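# Bend a rod into a standing arch between two sockets

## Task

Shape the rod into an arch that stands upright, with each of its two ends seated in a different socket of the board.

## Robot and tools

Robot: two arms, left_arm and right_arm, each with a two-finger gripper and a wrist camera. Base roots in the scene frame: left_arm at (+0.002, +0.358, 0) m, quat_wxyz (+1.000, 0, 0, +0.001); right_arm at (-0.043, -0.293, 0) m, quat_wxyz (+1.000, 0, 0, -0.008). A camera stand sits behind the arms. Loose objects may get nudged occasionally.

Frames: the scene frame has its origin at table-top height, halfway between the nominal bases; +z is up, +x reaches out over the table, and left_arm is on the +y side (arm names do not match image left/right). Each arm's hand poses, velocities, targets, wrist-camera poses and offsets use that arm's own base frame. Fixed cameras and the table use the scene frame. A gripper's fingers point along its +z and separate along its y. end_effector_position is the spot between the pads, roughly 1 cm short of the tips. Printed hand poses can be off by a few centimetres, more when stretched out.

Row layout (shared by execute_actions and move): 14 numbers in [-1, 1], always for both arms: dx, dy, dz, rx, ry, rz, opening for left_arm, then the same seven for right_arm. dx..rz are an offset, not a pose, measured from that arm's Hand target as it stood when the action or move began, along that arm's base axes; 1.0 equals 0.6 m or 180 degrees; rx, ry, rz form one rotation vector, turning about the Hand target's position. A translation longer than 1.0 may be shortened along its direction. opening is absolute: +1 fully open (0.094 m), -1 closed. Sending 0 on all six pose numbers re-requests the current Hand target; a 0 opening is a real half-open command, so resend the present opening to keep a gripper as it is.

execute_actions(actions, cameras): actions is a list of actions; each action is up to 15 rows, one per 1/30 s step, and a short action repeats its last row to fill 15 steps. Every row counts from the action's start pose, not the previous row; a new action starts from the new Hand target, so repeating an offset moves further. Images appear only when actions is empty or cameras names them (["all"], a list of names, [] for none). An empty list also reports the scene number and task.

move(target, speed, blend, opening_speed, grip_force, blocking, cameras): target is one 14-number row or up to 15 rows; all rows are offsets from the same starting Hand targets. The grippers follow straight lines, all finishing together, at least 0.5 s and at most 10 s. speed: m/s, 0.002 to 2.9, default 0.25 (turn rate up to twice that in rad/s); one value or one per target. blend: metres of corner rounding per target; 0 means stop at each. opening_speed: rate per second on the -1..+1 scale, 0.2 or more. grip_force: newtons per pad, 10 to 50 (full), one value or one per arm; it persists, and lower values close slowly. blocking=false returns after about 0.5 s while the move continues. Moves ignore obstacles and the other arm; faster moves hit harder and stray more. Avoid paths close to an arm's own base (its shoulder posture can flip). The result adds a move: line giving the ending (done, off_target, moving, held, fault) and limits (paced = pose clipped, held = steps withheld). done means at rest within 10 mm and 2 degrees of target; it says nothing about contact.

wait(seconds 0 to 10): lets time pass, arms keep last commands. stop(): brakes a running move. zoom_image(camera, region [x0, y0, x1, y1] pixels, at most 504 each way) enlarges part of a camera's newest image. read_manual gives licence texts only. finished_scene(scene 1 to 3) ends the scene irreversibly; the arch must remain correct with the robot not holding it.

Results: Hand target is the last commanded pose after clipping; the gripper may sit short of it, and only a new command (even zeros) retries. Orientation commands are clipped to within 40 degrees of the measured one per step. Check position and tilt after every move; small moves can fail or go sideways. grip_measured uses the opening scale; empty it reads up to about 2.5 mm wide; on a hard part it reads a few mm under its width. Squeeze rises near 1 N per 0.001 below first touch, then jumps to the force limit. Open well above grip_measured to release. Joint velocities may say within noise. Joint torques include arm weight; joints 1 to 3 wrap at ±28 N m. Tool commands shows present commands.

Cameras: cam_head_left, cam_head_right, cam_low, cam_left_wrist, cam_right_wrist, all 896x504; calibration is approximate, wrist images may lag during motion.

Avoid: dropping the rod or letting it leave the table, releasing it while moving, fast impacts or hard presses on fixed things, any contact between the two grippers or arms (can end the scene), straining a wrist camera cable, and long stretched or blocked pushes that overheat motors (MOTOR HOT at 75 °C, fault fold at 90 °C, collapse at 100 °C). To end a push, command the target back past the gripper.

Each tool is called after ">>>" by a JSON object that holds its "method" and its "body", one argument or row to a line.

## Session

>>> {"method": "execute_actions", "body": {
  "actions": []
}}

Scene clock: 0.00 s.
left_arm: end_effector_position=(+0.4007, -0.0012, +0.0786) grip_measured=+1.000 end_effector_quat_wxyz=(+0.567, +0.009, +0.823, +0.032) | right_arm: end_effector_position=(+0.3757, -0.0351, +0.0611) grip_measured=+1.000 end_effector_quat_wxyz=(+0.540, +0.065, +0.837, -0.060)
Joint positions: left_arm=[-0.036 1.609 0.383 0.862 -0.076 0.039 0.094] | right_arm=[-0.025 1.57 0.313 0.83 0.148 0.034 0.094]
Joint velocities: within noise
Joint torques (N m): no reading
Heat: left arm: 34 °C; right arm: 33 °C.
Hand target: left_arm +0.4033, -0.0013, +0.0843; +0.573, +0.009, +0.819, +0.032 | right_arm +0.3776, -0.0351, +0.0644; +0.544, +0.065, +0.835, -0.060
Tool commands: left_gripper/opening=+1.0 right_gripper/opening=+1.0
camera_calibration:
cam_left_wrist: T_world_to_cam=[[0.0235404, -0.991578, -0.127355, 0.00277231], [-0.912975, 0.0305821, -0.406867, 0.401864], [0.407335, 0.125849, -0.904566, 0.0390306], [0, 0, 0, 1]] pos_world=[0.350928, -0.0144529, 0.199164]
cam_right_wrist: T_world_to_cam=[[-0.144437, -0.98948, 0.00825701, 0.0203374], [-0.924327, 0.131938, -0.358067, 0.376149], [0.35321, -0.0593502, -0.93366, 0.051231], [0, 0, 0, 1]] pos_world=[0.332527, -0.0264645, 0.182351]

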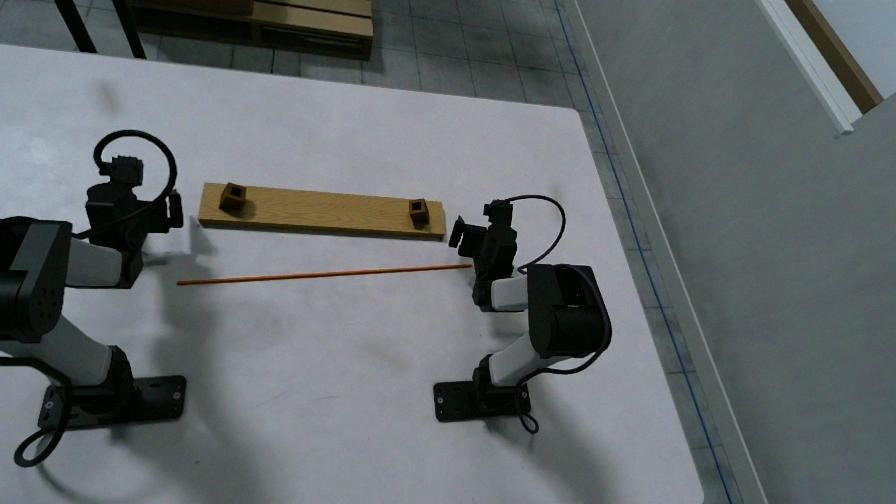

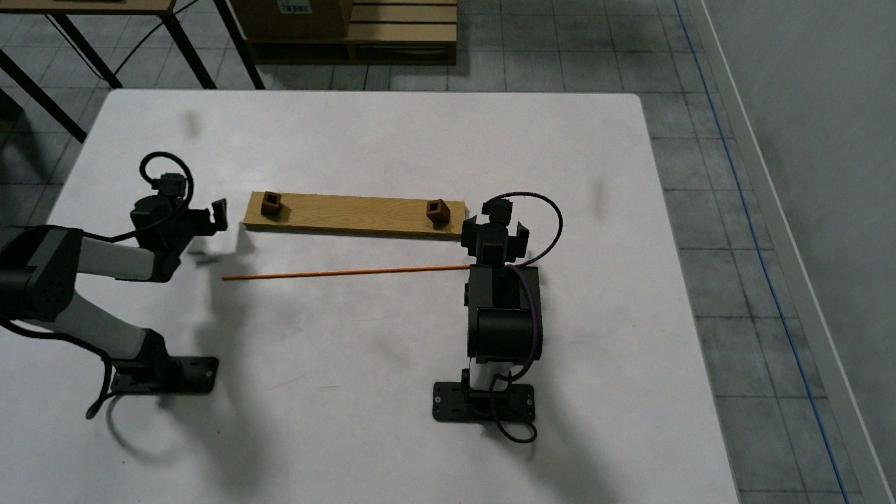

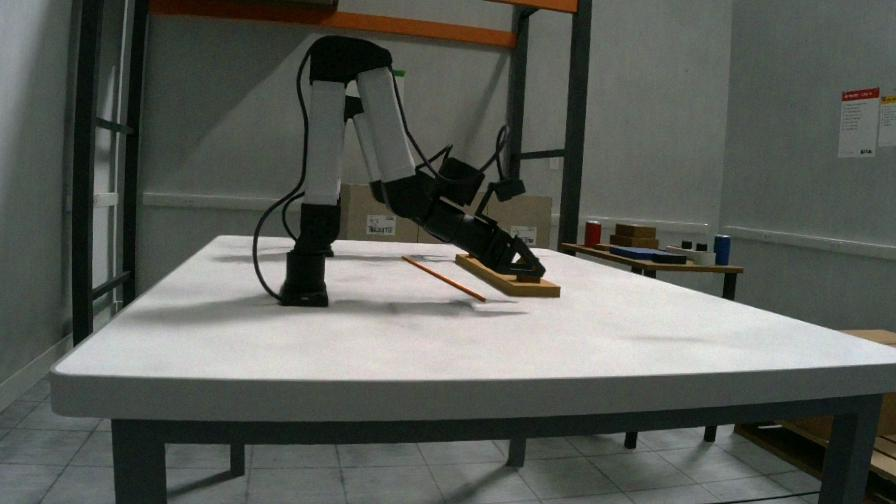

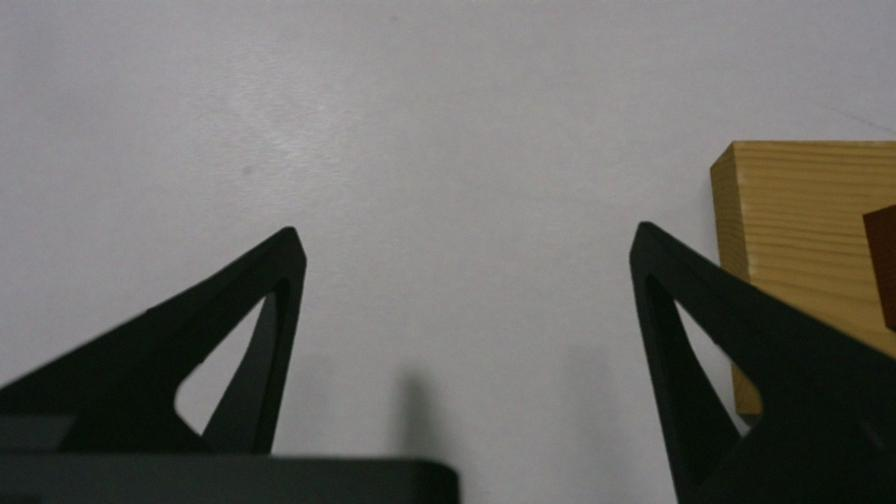

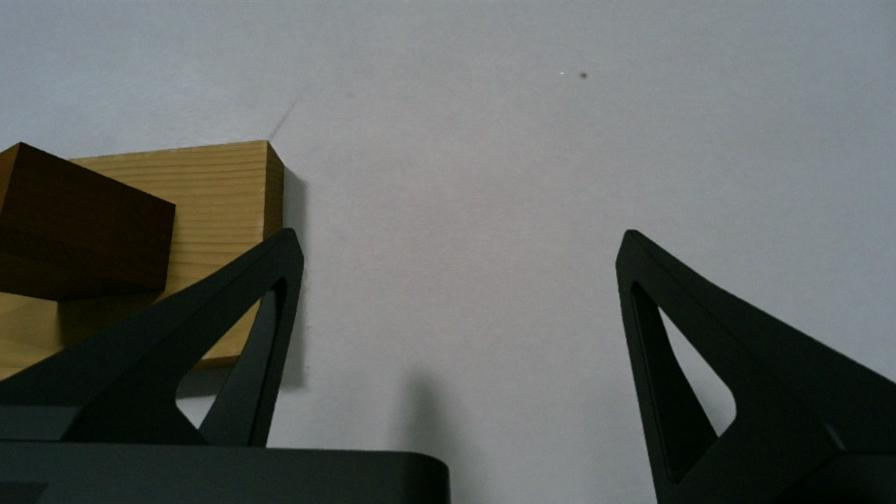

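>>> {"method": "move", "body": {
  "target": [
    [-0.15,-0.08,0.15,-0.022,0.388,0.006,1,-0.07,0.04,0.17,0.0405,0.3667,0.0438,1],
    [-0.2647,-0.2078,0.026,0.2798,0.3196,-0.4195,1,-0.1347,0.0915,0.059,-0.2656,0.3192,0.4904,1]
  ],
  "blend": [0.03,0],
  "speed": 0.25,
  "cameras": ["all"]
}}

Scene clock: 22.33 s.
left_arm: end_effector_position=(+0.2477, -0.1236, +0.0957) grip_measured=+1.000 end_effector_quat_wxyz=(-0.010, +0.691, +0.722, +0.003) | right_arm: end_effector_position=(+0.2964, +0.0160, +0.0943) grip_measured=+1.000 end_effector_quat_wxyz=(+0.018, +0.715, -0.699, -0.006)
Joint positions: left_arm=[-0.47 1.613 1.239 -1.214 -0.011 1.057 0.094] | right_arm=[0.063 1.704 1.333 -1.233 0.016 -1.531 0.094]
Joint torques (N m): left_arm=[-0.64 -10.55 5.52 0.42 0.19 0.23] | right_arm=[-0.01 -8.1 4.03 0.28 -0.24 -0.05]
Heat: left arm: 36 °C; right arm: 36 °C.
Hand target: left_arm +0.2446, -0.1259, +0.1000; +0.000, +0.700, +0.715, +0.000 | right_arm +0.2968, +0.0198, +0.0998; +0.000, +0.720, -0.694, +0.000
Off the commanded pose: left_arm 0.006 m, 2 deg | right_arm 0.007 m, 2 deg.
move: done
camera_calibration:
cam_left_wrist: T_world_to_cam=[[-0.999782, 0.0152873, -0.0142559, 0.254355], [0.000387861, 0.695455, 0.718569, 0.0211065], [0.0208993, 0.718407, -0.695309, 0.281231], [0, 0, 0, 1]] pos_world=[0.248413, -0.220605, 0.184002]
cam_right_wrist: T_world_to_cam=[[0.997563, 0.0143268, -0.0682806, -0.288164], [0.0589551, -0.696435, 0.715194, -0.0714001], [-0.0373066, -0.717476, -0.695583, 0.217003], [0, 0, 0, 1]] pos_world=[0.299767, 0.110098, 0.182333]

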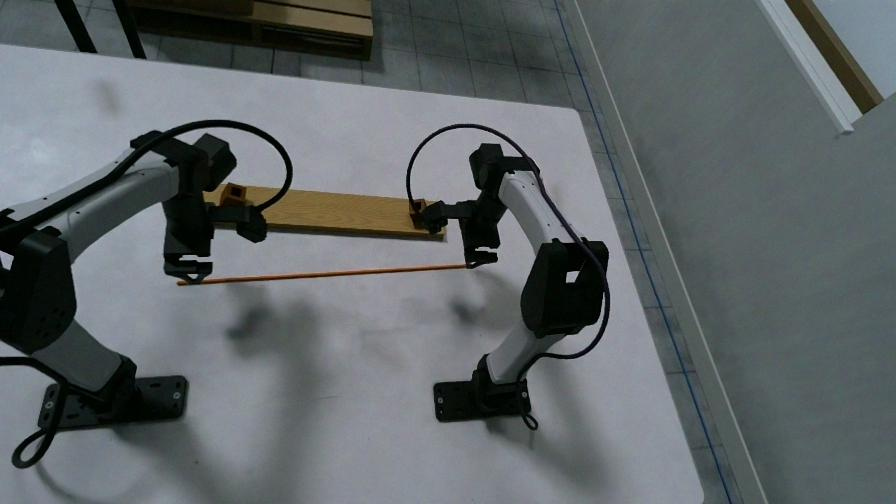

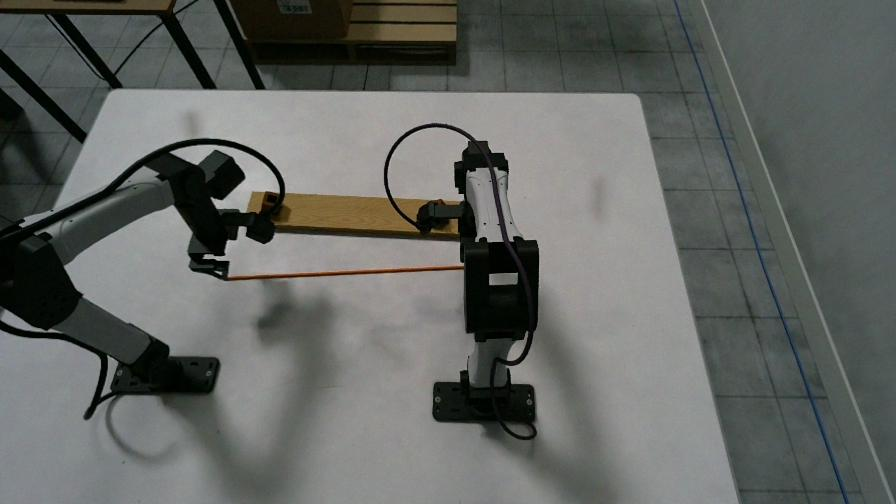

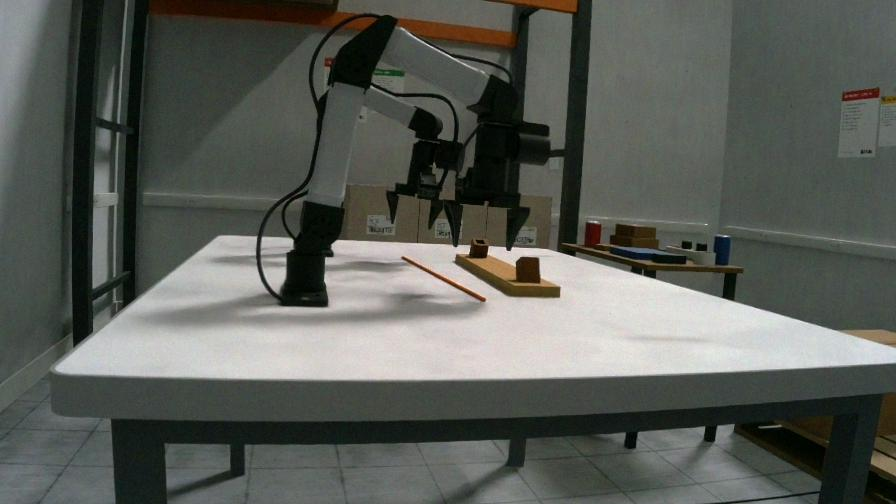

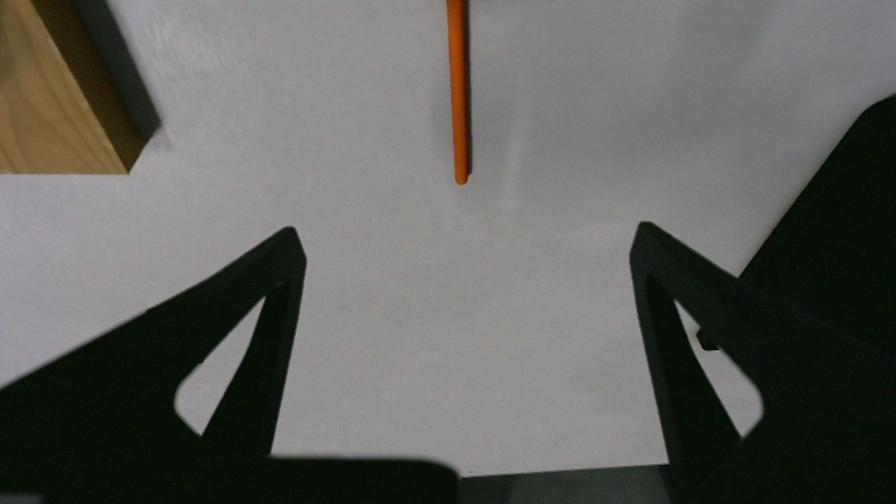

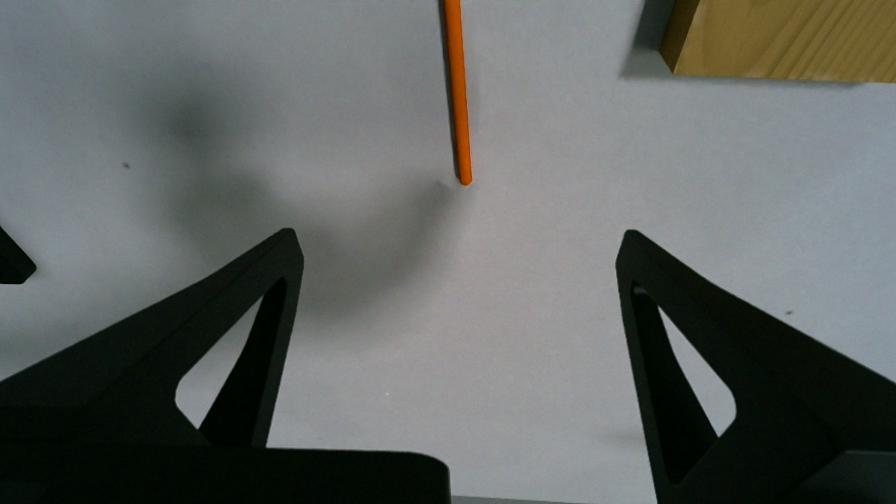

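>>> {"method": "move", "body": {
  "target": [0.0037,-0.0107,-0.1095,0,0,0,-0.2,-0.0063,0.0107,-0.107,0,0,0.02,-0.2],
  "speed": 0.15,
  "cameras": ["cam_low","cam_left_wrist","cam_right_wrist"]
}}

Scene clock: 28.67 s.
left_arm: end_effector_position=(+0.2500, -0.1296, +0.0377) grip_measured=-0.198 end_effector_quat_wxyz=(+0.004, +0.697, +0.717, +0.007) | right_arm: end_effector_position=(+0.2943, +0.0223, +0.0429) grip_measured=-0.197 end_effector_quat_wxyz=(+0.001, +0.737, -0.676, +0.010)
Joint positions: left_arm=[-0.485 1.66 1.052 -0.952 -0.011 1.058 0.038] | right_arm=[0.085 1.702 1.12 -0.978 0.016 -1.572 0.038]
Joint torques (N m): left_arm=[-0.77 -7.38 5.57 0.49 0.21 0.07] | right_arm=[0.03 -4.14 4.03 0.39 -0.25 -0.08]
Heat: left arm: 36 °C; right arm: 35 °C.
Hand target: left_arm +0.2468, -0.1324, +0.0343; +0.001, +0.700, +0.714, +0.000 | right_arm +0.2930, +0.0262, +0.0356; +0.001, +0.741, -0.671, +0.000
Off the commanded pose: left_arm 0.005 m, 1 deg | right_arm 0.008 m, 1 deg.
move: done
camera_calibration:
cam_left_wrist: T_world_to_cam=[[-0.998749, 0.0306115, -0.0395409, 0.258583], [-0.00648532, 0.70476, 0.709416, 0.0701981], [0.0495832, 0.708785, -0.70368, 0.237019], [0, 0, 0, 1]] pos_world=[0.246962, -0.225384, 0.12721]
cam_right_wrist: T_world_to_cam=[[0.99676, 0.077015, -0.0232085, -0.292783], [0.0703683, -0.695143, 0.715419, -0.0335789], [0.0389648, -0.714734, -0.69831, 0.163336], [0, 0, 0, 1]] pos_world=[0.287833, 0.115948, 0.131287]
Images, in order (width x height): cam_low 896x504, cam_left_wrist 896x504, cam_right_wrist 896x504.

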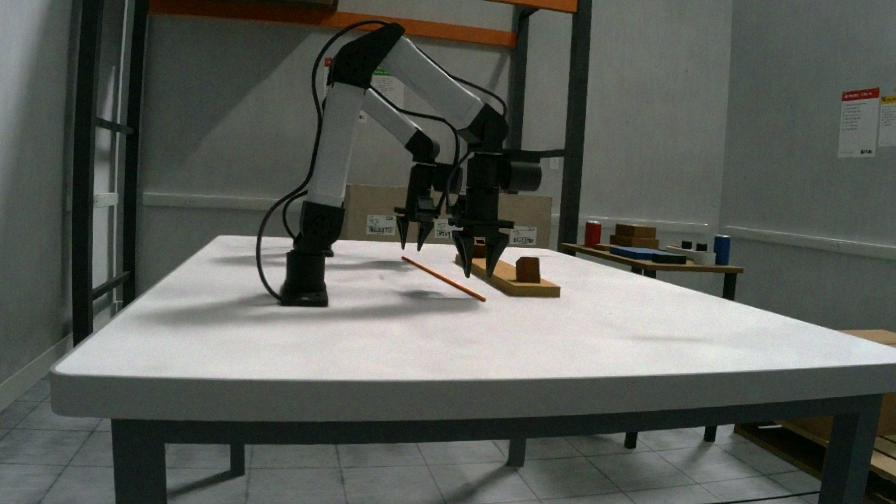

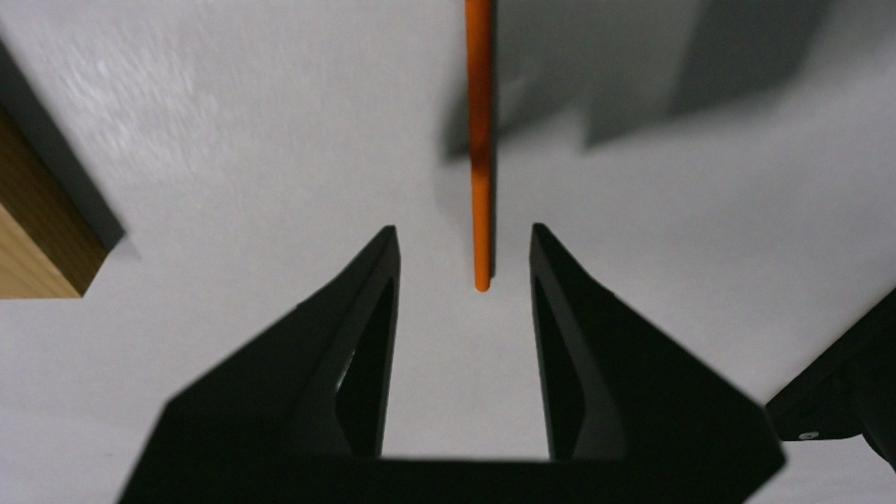

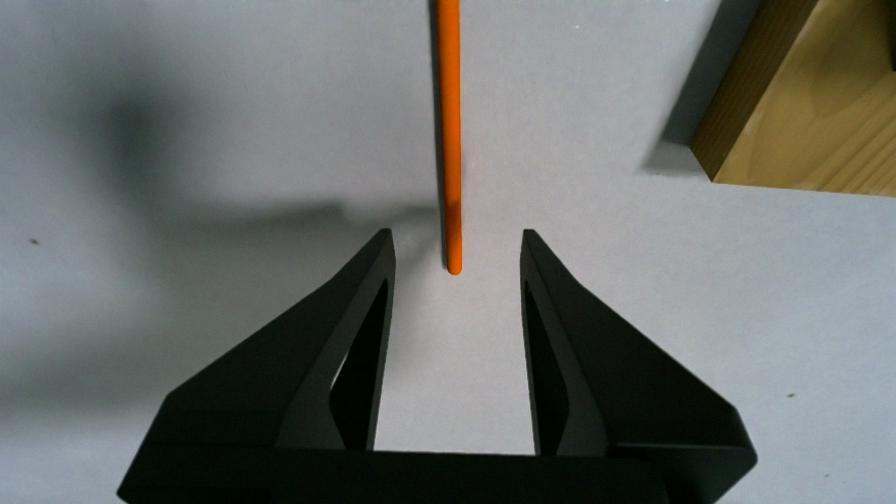

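>>> {"method": "move", "body": {
  "target": [-0.0065,0,-0.035,0,0,0,-0.5,0,0,-0.047,0,0,0,-0.5],
  "speed": 0.08,
  "cameras": ["cam_low","cam_left_wrist","cam_right_wrist"]
}}

>>> {"method": "zoom_image", "body": {
  "camera": "cam_low",
  "region": [390, 220, 510, 310]
}}

Scene clock: 32.60 s.
left_arm: end_effector_position=(+0.2472, -0.1301, +0.0179) grip_measured=-0.498 end_effector_quat_wxyz=(+0.006, +0.699, +0.715, +0.007) | right_arm: end_effector_position=(+0.2945, +0.0223, +0.0137) grip_measured=-0.497 end_effector_quat_wxyz=(+0.002, +0.737, -0.676, +0.009)
Joint positions: left_arm=[-0.491 1.679 0.987 -0.863 -0.011 1.058 0.024] | right_arm=[0.085 1.75 1.051 -0.864 0.016 -1.572 0.024]
Joint torques (N m): left_arm=[-0.8 -7.12 5.22 0.52 0.21 -0.01] | right_arm=[0.05 -4.48 3.88 0.38 -0.24 -0.06]
Heat: left arm: 35 °C; right arm: 35 °C.
Hand target: left_arm +0.2428, -0.1324, +0.0132; +0.000, +0.700, +0.714, +0.000 | right_arm +0.2930, +0.0262, +0.0074; +0.001, +0.741, -0.671, +0.000
Off the commanded pose: left_arm 0.007 m, 1 deg | right_arm 0.008 m, 1 deg.
move: done
camera_calibration:
cam_left_wrist: T_world_to_cam=[[-0.998363, 0.0369536, -0.0436475, 0.255783], [-0.00480233, 0.706339, 0.707858, 0.0843977], [0.0569878, 0.706909, -0.705005, 0.221543], [0, 0, 0, 1]] pos_world=[0.243144, -0.225676, 0.107612]
cam_right_wrist: T_world_to_cam=[[0.996648, 0.0773365, -0.0266896, -0.293613], [0.073078, -0.694873, 0.71541, -0.0134686], [0.0367814, -0.714962, -0.698195, 0.143643], [0, 0, 0, 1]] pos_world=[0.28833, 0.116048, 0.10209]
Images, in order (width x height): cam_low 896x504, cam_left_wrist 896x504, cam_right_wrist 896x504.

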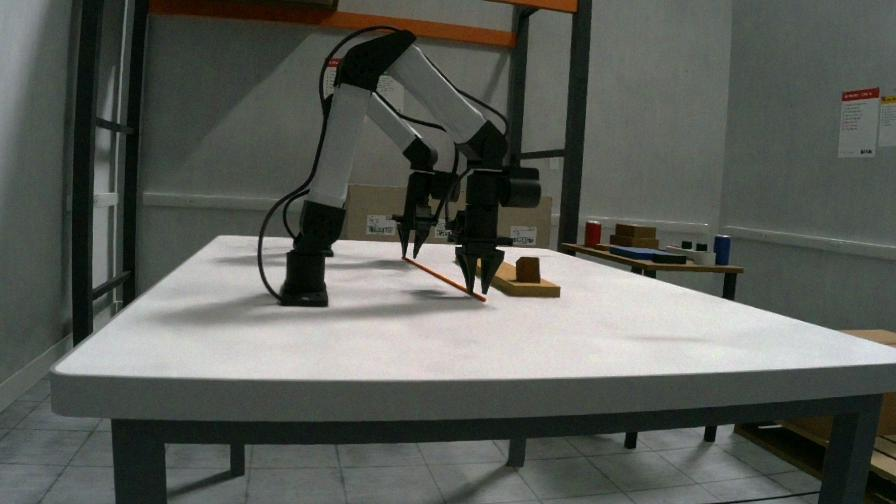

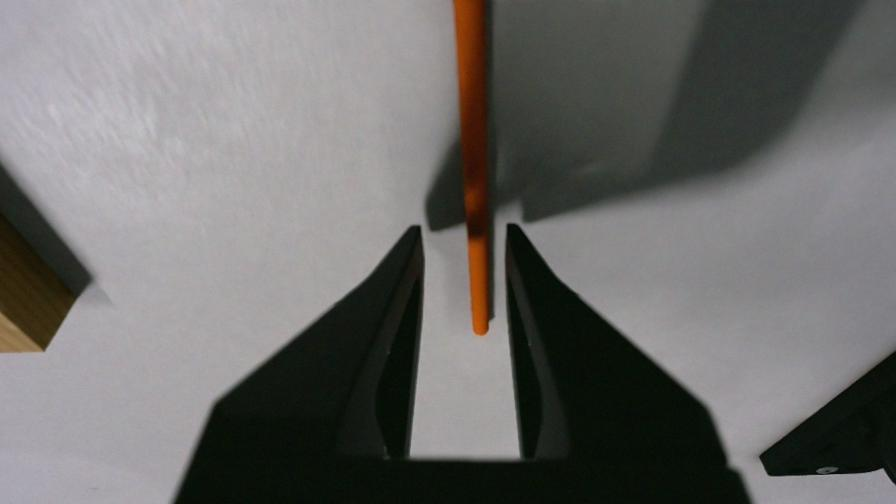

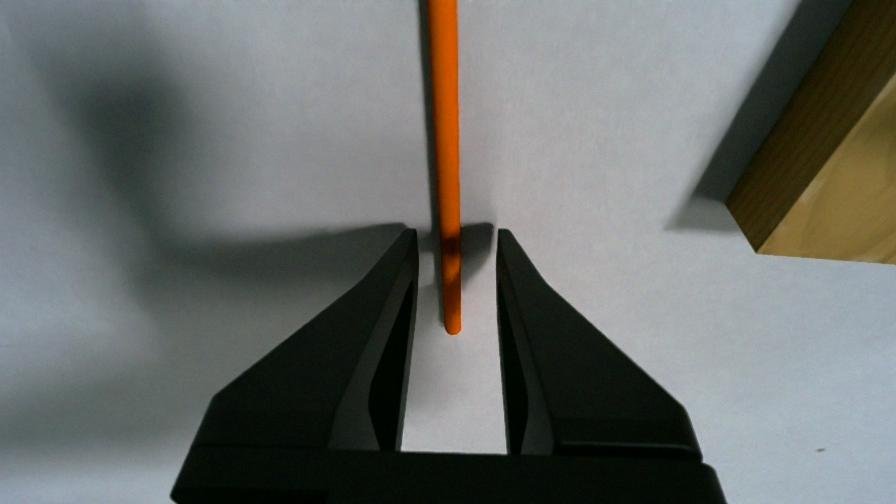

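Scaled by 4.200 from the camera's 896x504 image, which has a finer 1280x720 frame.

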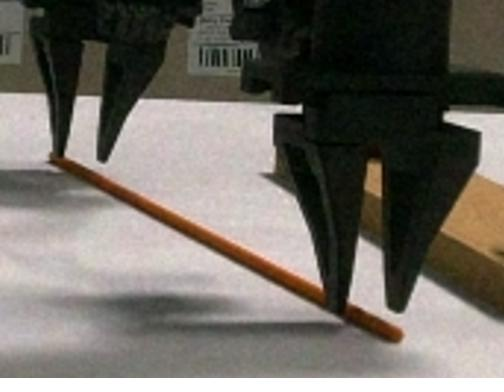

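>>> {"method": "move", "body": {
  "target": [-0.005,0,-0.0145,0,0,0,-0.5,0,0,-0.009,0,0,0,-0.5],
  "speed": 0.04,
  "cameras": ["cam_low","cam_left_wrist","cam_right_wrist"]
}}

>>> {"method": "zoom_image", "body": {
  "camera": "cam_low",
  "region": [390, 220, 510, 310]
}}

Scene clock: 35.20 s.
left_arm: end_effector_position=(+0.2440, -0.1299, +0.0113) grip_measured=-0.498 end_effector_quat_wxyz=(+0.005, +0.700, +0.714, +0.007) | right_arm: end_effector_position=(+0.2947, +0.0223, +0.0088) grip_measured=-0.497 end_effector_quat_wxyz=(+0.002, +0.737, -0.676, +0.009)
Joint positions: left_arm=[-0.496 1.682 0.961 -0.836 -0.011 1.056 0.024] | right_arm=[0.085 1.758 1.04 -0.843 0.016 -1.572 0.024]
Joint torques (N m): left_arm=[-0.87 -6.63 4.72 0.64 0.21 -0.05] | right_arm=[0.05 -4.44 3.75 0.41 -0.24 -0.06]
Heat: left arm: 35 °C; right arm: 35 °C.
Hand target: left_arm +0.2398, -0.1323, +0.0045; +0.000, +0.700, +0.715, +0.000 | right_arm +0.2930, +0.0262, +0.0021; +0.000, +0.741, -0.671, +0.000
Off the commanded pose: left_arm 0.008 m, 1 deg | right_arm 0.008 m, 1 deg.
move: done
camera_calibration:
cam_left_wrist: T_world_to_cam=[[-0.998298, 0.0400931, -0.0423504, 0.252746], [-0.0017006, 0.705872, 0.708337, 0.0880132], [0.0582934, 0.707203, -0.704603, 0.216647], [0, 0, 0, 1]] pos_world=[0.239837, -0.225473, 0.101011]
cam_right_wrist: T_world_to_cam=[[0.996669, 0.0773451, -0.0258407, -0.293934], [0.0724778, -0.694933, 0.715413, -0.00979003], [0.0373761, -0.714903, -0.698224, 0.140042], [0, 0, 0, 1]] pos_world=[0.288431, 0.116048, 0.0971895]
Images, in order (width x height): cam_low 896x504, cam_left_wrist 896x504, cam_right_wrist 896x504.

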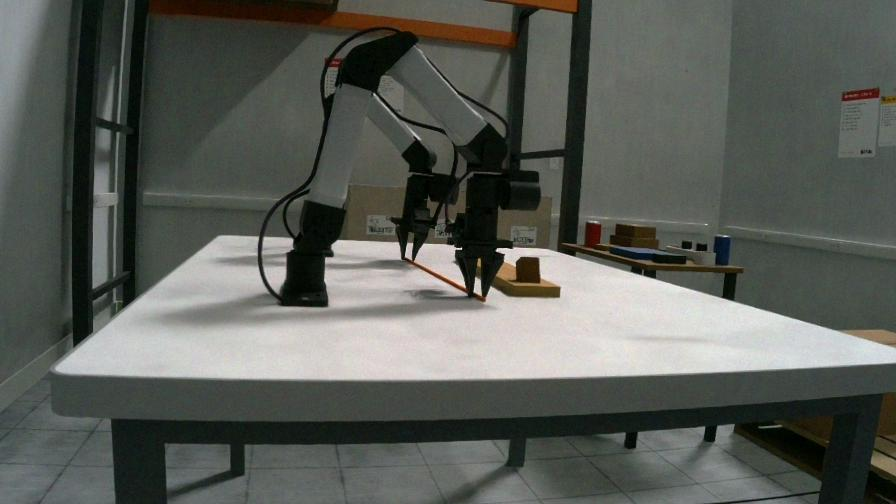

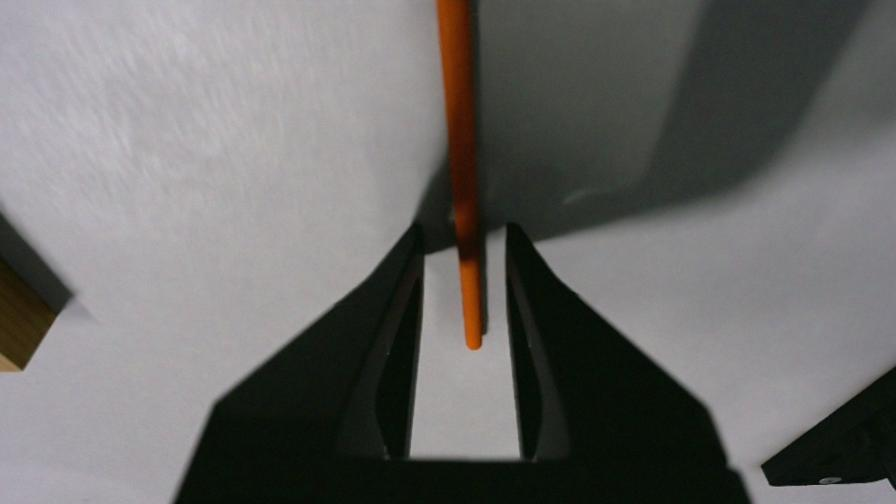

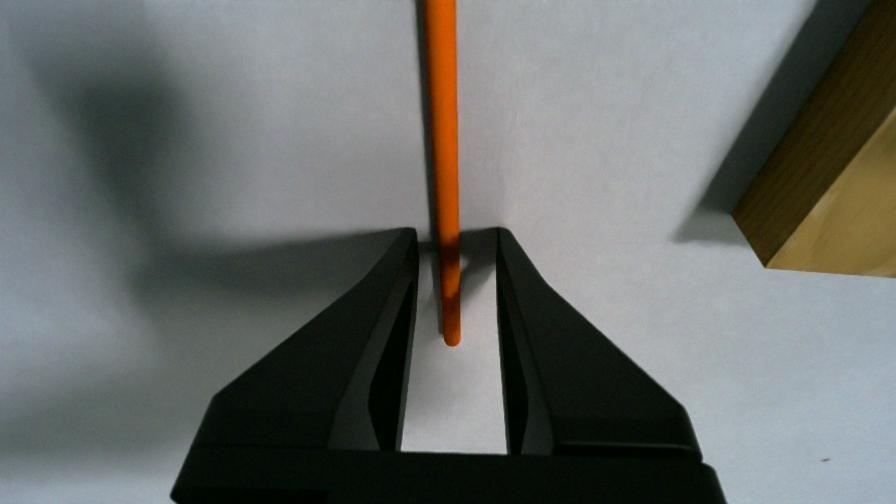

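Scaled by 4.200 from the camera's 896x504 image, which has a finer 1280x720 frame.

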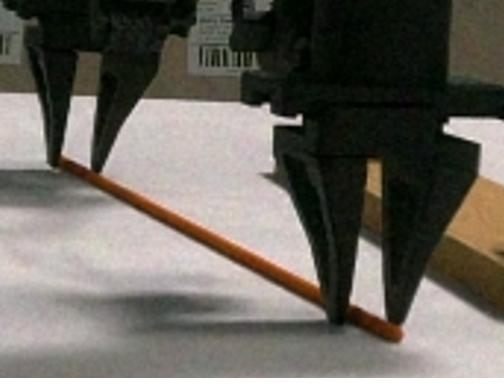

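>>> {"method": "move", "body": {
  "target": [0,0,-0.006,0,0,0,-0.5,0,0,-0.0015,0,0,0,-0.5],
  "speed": 0.03
}}

>>> {"method": "move", "body": {
  "target": [0,0,0,0,0,0,-1,0,0,0,0,0,0,-1],
  "opening_speed": 0.3,
  "cameras": ["cam_low","cam_left_wrist","cam_right_wrist"]
}}

>>> {"method": "zoom_image", "body": {
  "camera": "cam_left_wrist",
  "region": [400, 180, 540, 380]
}}

>>> {"method": "zoom_image", "body": {
  "camera": "cam_right_wrist",
  "region": [400, 180, 540, 380]
}}

Scene clock: 39.00 s.
left_arm: end_effector_position=(+0.2441, -0.1299, +0.0112) grip_measured=-0.499 end_effector_quat_wxyz=(+0.006, +0.700, +0.714, +0.007) | right_arm: end_effector_position=(+0.2950, +0.0224, +0.0088) grip_measured=-0.497 end_effector_quat_wxyz=(+0.001, +0.737, -0.676, +0.009)
Joint positions: left_arm=[-0.496 1.682 0.961 -0.835 -0.011 1.056 0.024] | right_arm=[0.085 1.758 1.04 -0.842 0.016 -1.572 0.024]
Joint torques (N m): left_arm=[-0.84 -5.98 4.11 0.79 0.21 -0.03] | right_arm=[0.06 -4.29 3.6 0.44 -0.25 -0.06]
Heat: left arm: 35 °C; right arm: 34 °C.
Hand target: left_arm +0.2399, -0.1324, +0.0010; +0.000, +0.700, +0.715, +0.000 | right_arm +0.2929, +0.0262, +0.0012; +0.001, +0.741, -0.671, +0.000
Off the commanded pose: left_arm 0.011 m, 1 deg | right_arm 0.009 m, 1 deg.
move: off_target (left_arm)

Scene clock: 40.87 s.
left_arm: end_effector_position=(+0.2505, -0.1322, +0.0113) grip_measured=-0.920 end_effector_quat_wxyz=(+0.018, +0.700, +0.714, +0.014) | right_arm: end_effector_position=(+0.2960, +0.0225, +0.0089) grip_measured=-0.906 end_effector_quat_wxyz=(+0.000, +0.737, -0.676, +0.011)
Joint positions: left_arm=[-0.496 1.682 0.96 -0.807 -0.017 1.054 0.004] | right_arm=[0.085 1.758 1.04 -0.838 0.016 -1.572 0.004]
Joint torques (N m): left_arm=[-0.81 -6.06 4.25 0.54 0.27 -0.03] | right_arm=[0.05 -4.33 3.62 0.4 -0.25 -0.06]
Heat: left arm: 35 °C; right arm: 34 °C.
Hand target: left_arm +0.2398, -0.1324, +0.0009; +0.000, +0.700, +0.715, +0.000 | right_arm +0.2929, +0.0262, +0.0012; +0.001, +0.741, -0.671, +0.000
Off the commanded pose: left_arm 0.015 m, 3 deg | right_arm 0.009 m, 1 deg.
move: off_target (left_arm)
camera_calibration:
cam_left_wrist: T_world_to_cam=[[-0.996805, 0.0379224, -0.0703006, 0.259004], [-0.0224606, 0.711532, 0.702295, 0.0956949], [0.0766539, 0.70163, -0.708406, 0.21259], [0, 0, 0, 1]] pos_world=[0.24403, -0.227072, 0.101602]
cam_right_wrist: T_world_to_cam=[[0.996789, 0.0773823, -0.0205891, -0.295284], [0.0687486, -0.695196, 0.715525, -0.00881805], [0.0410555, -0.714643, -0.698284, 0.13899], [0, 0, 0, 1]] pos_world=[0.289236, 0.116048, 0.0972847]
Images, in order (width x height): cam_low 896x504, cam_left_wrist 896x504, cam_right_wrist 896x504.

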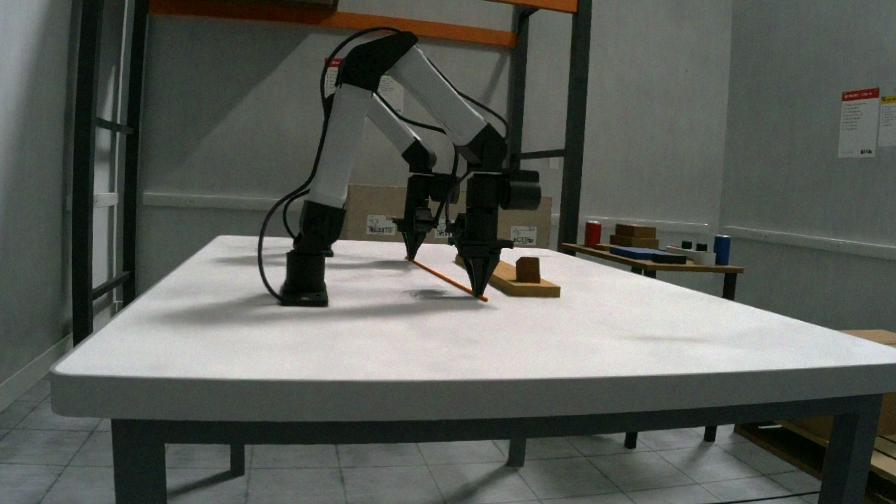

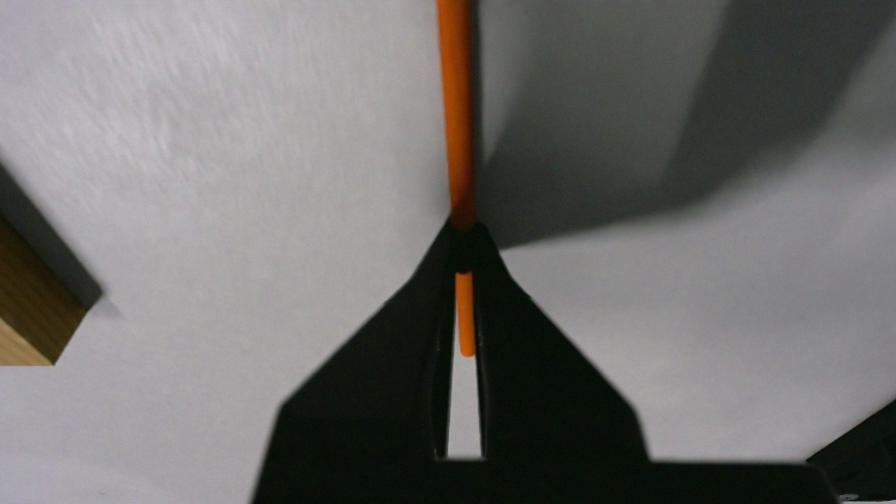

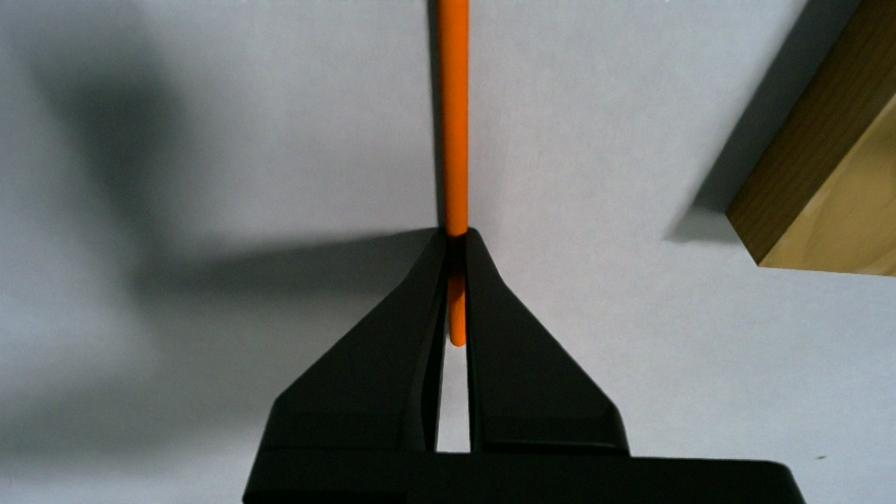

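Scaled by 2.520 from the camera's 896x504 image, which has a finer 1280x720 frame.

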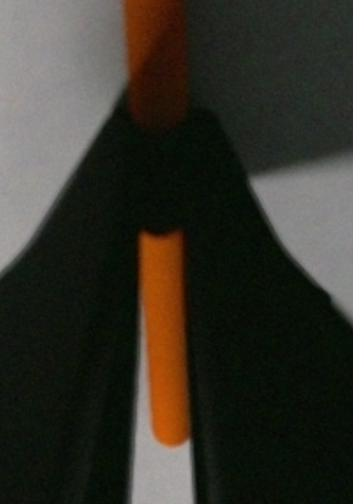

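Scaled by 2.520 from the camera's 896x504 image, which has a finer 1280x720 frame.

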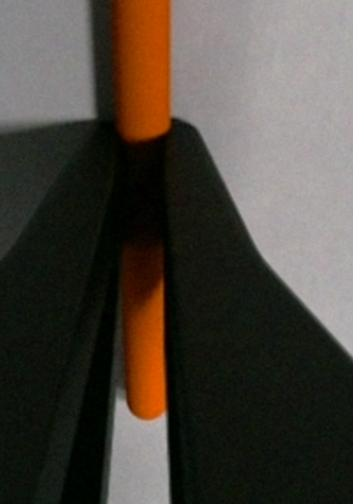

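>>> {"method": "move", "body": {
  "target": [
    [0.01,0,0.167,0,0,0,-1,0.005,0,0.167,0,0,0,-1],
    [0.305,0.022,0.425,-0.0218,-0.4998,-0.0284,-1,0.208,0.023,0.425,-0.0218,-0.4998,-0.0284,-1]
  ],
  "speed": [0.1,0.15],
  "blend": [0.02,0],
  "cameras": ["all"]
}}

Scene clock: 53.87 s.
left_arm: end_effector_position=(+0.4220, -0.1141, +0.2567) grip_measured=-0.921 end_effector_quat_wxyz=(+0.518, +0.516, +0.490, +0.476) | right_arm: end_effector_position=(+0.4173, +0.0346, +0.2613) grip_measured=-0.907 end_effector_quat_wxyz=(-0.448, +0.491, -0.508, +0.548)
Joint positions: left_arm=[-0.391 1.377 0.672 0.693 -0.322 1.551 0.004] | right_arm=[0.221 1.294 0.618 0.677 0.338 -1.656 0.004]
Joint torques (N m): left_arm=[0.2 -5.41 6.79 2.98 0.38 0.11] | right_arm=[0.5 -2.45 5.03 2.21 -0.08 0.1]
Heat: left arm: 36 °C; right arm: 35 °C.
Hand target: left_arm +0.4227, -0.1193, +0.2561; +0.527, +0.522, +0.476, +0.472 | right_arm +0.4178, +0.0400, +0.2561; -0.451, +0.497, -0.504, +0.544
Off the commanded pose: left_arm 0.005 m, 2 deg | right_arm 0.008 m, 1 deg.
move: done
camera_calibration:
cam_left_wrist: T_world_to_cam=[[0.0168054, 0.0416964, -0.998989, 0.257581], [-0.65624, 0.754275, 0.0204429, 0.361731], [0.754365, 0.655233, 0.0400388, -0.122784], [0, 0, 0, 1]] pos_world=[0.325677, -0.203133, 0.254842]
cam_right_wrist: T_world_to_cam=[[0.0426088, 0.0711964, 0.996552, -0.279418], [-0.781863, -0.618598, 0.0776239, 0.329752], [0.621992, -0.782475, 0.0293081, -0.111212], [0, 0, 0, 1]] pos_world=[0.338899, 0.136857, 0.256117]

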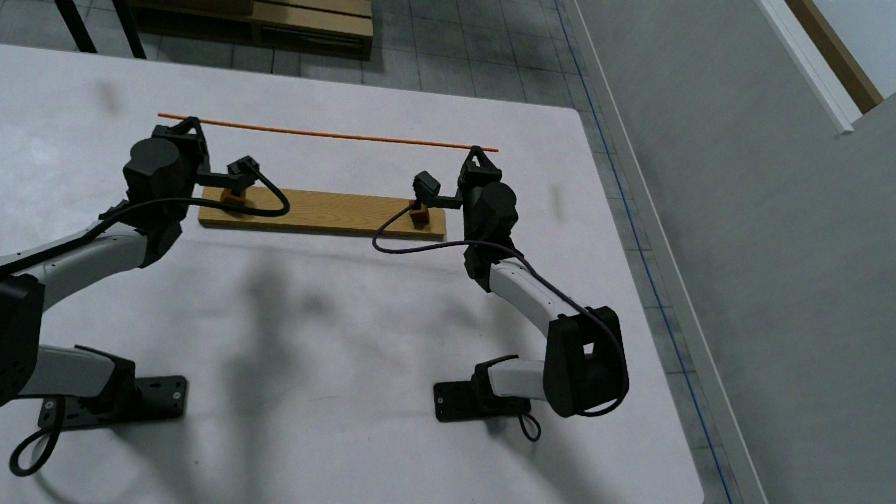

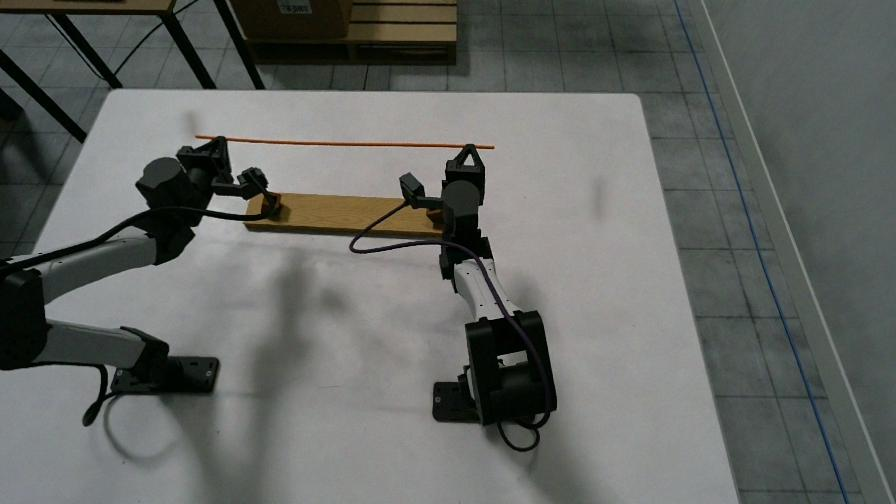

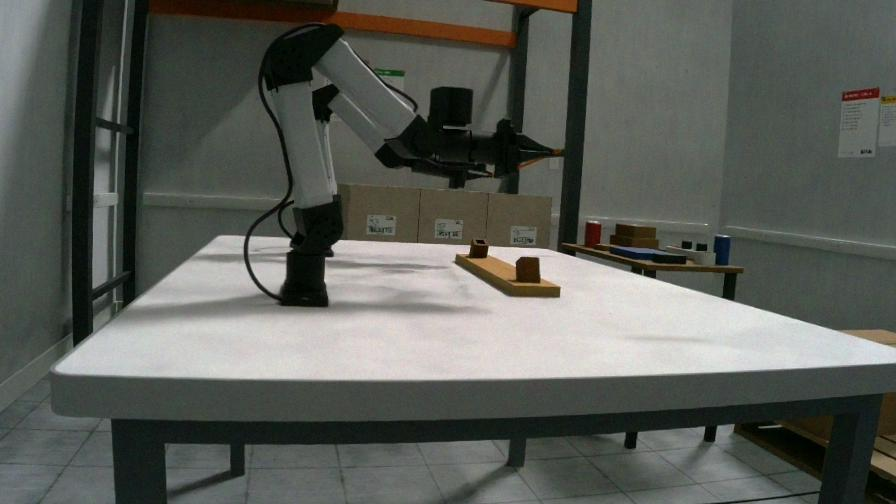

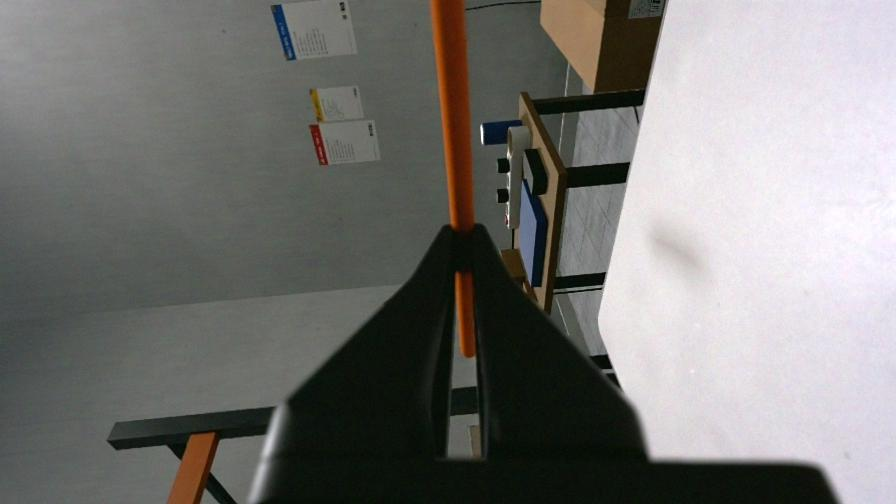

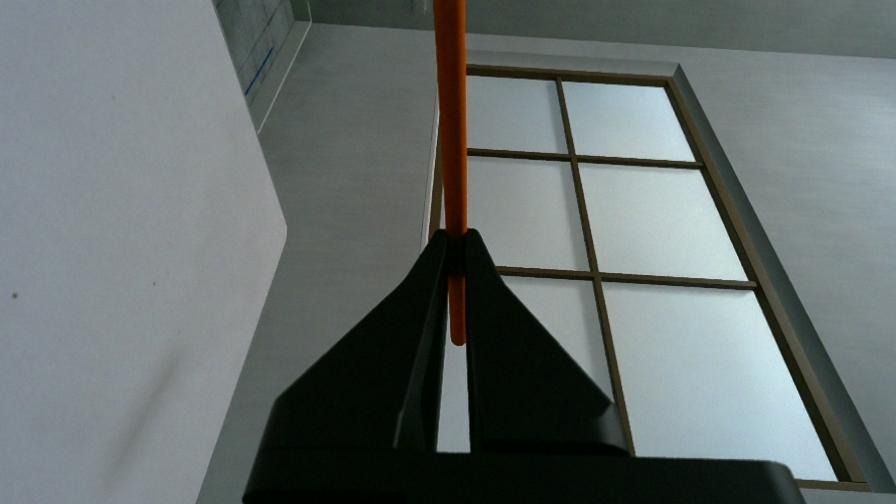

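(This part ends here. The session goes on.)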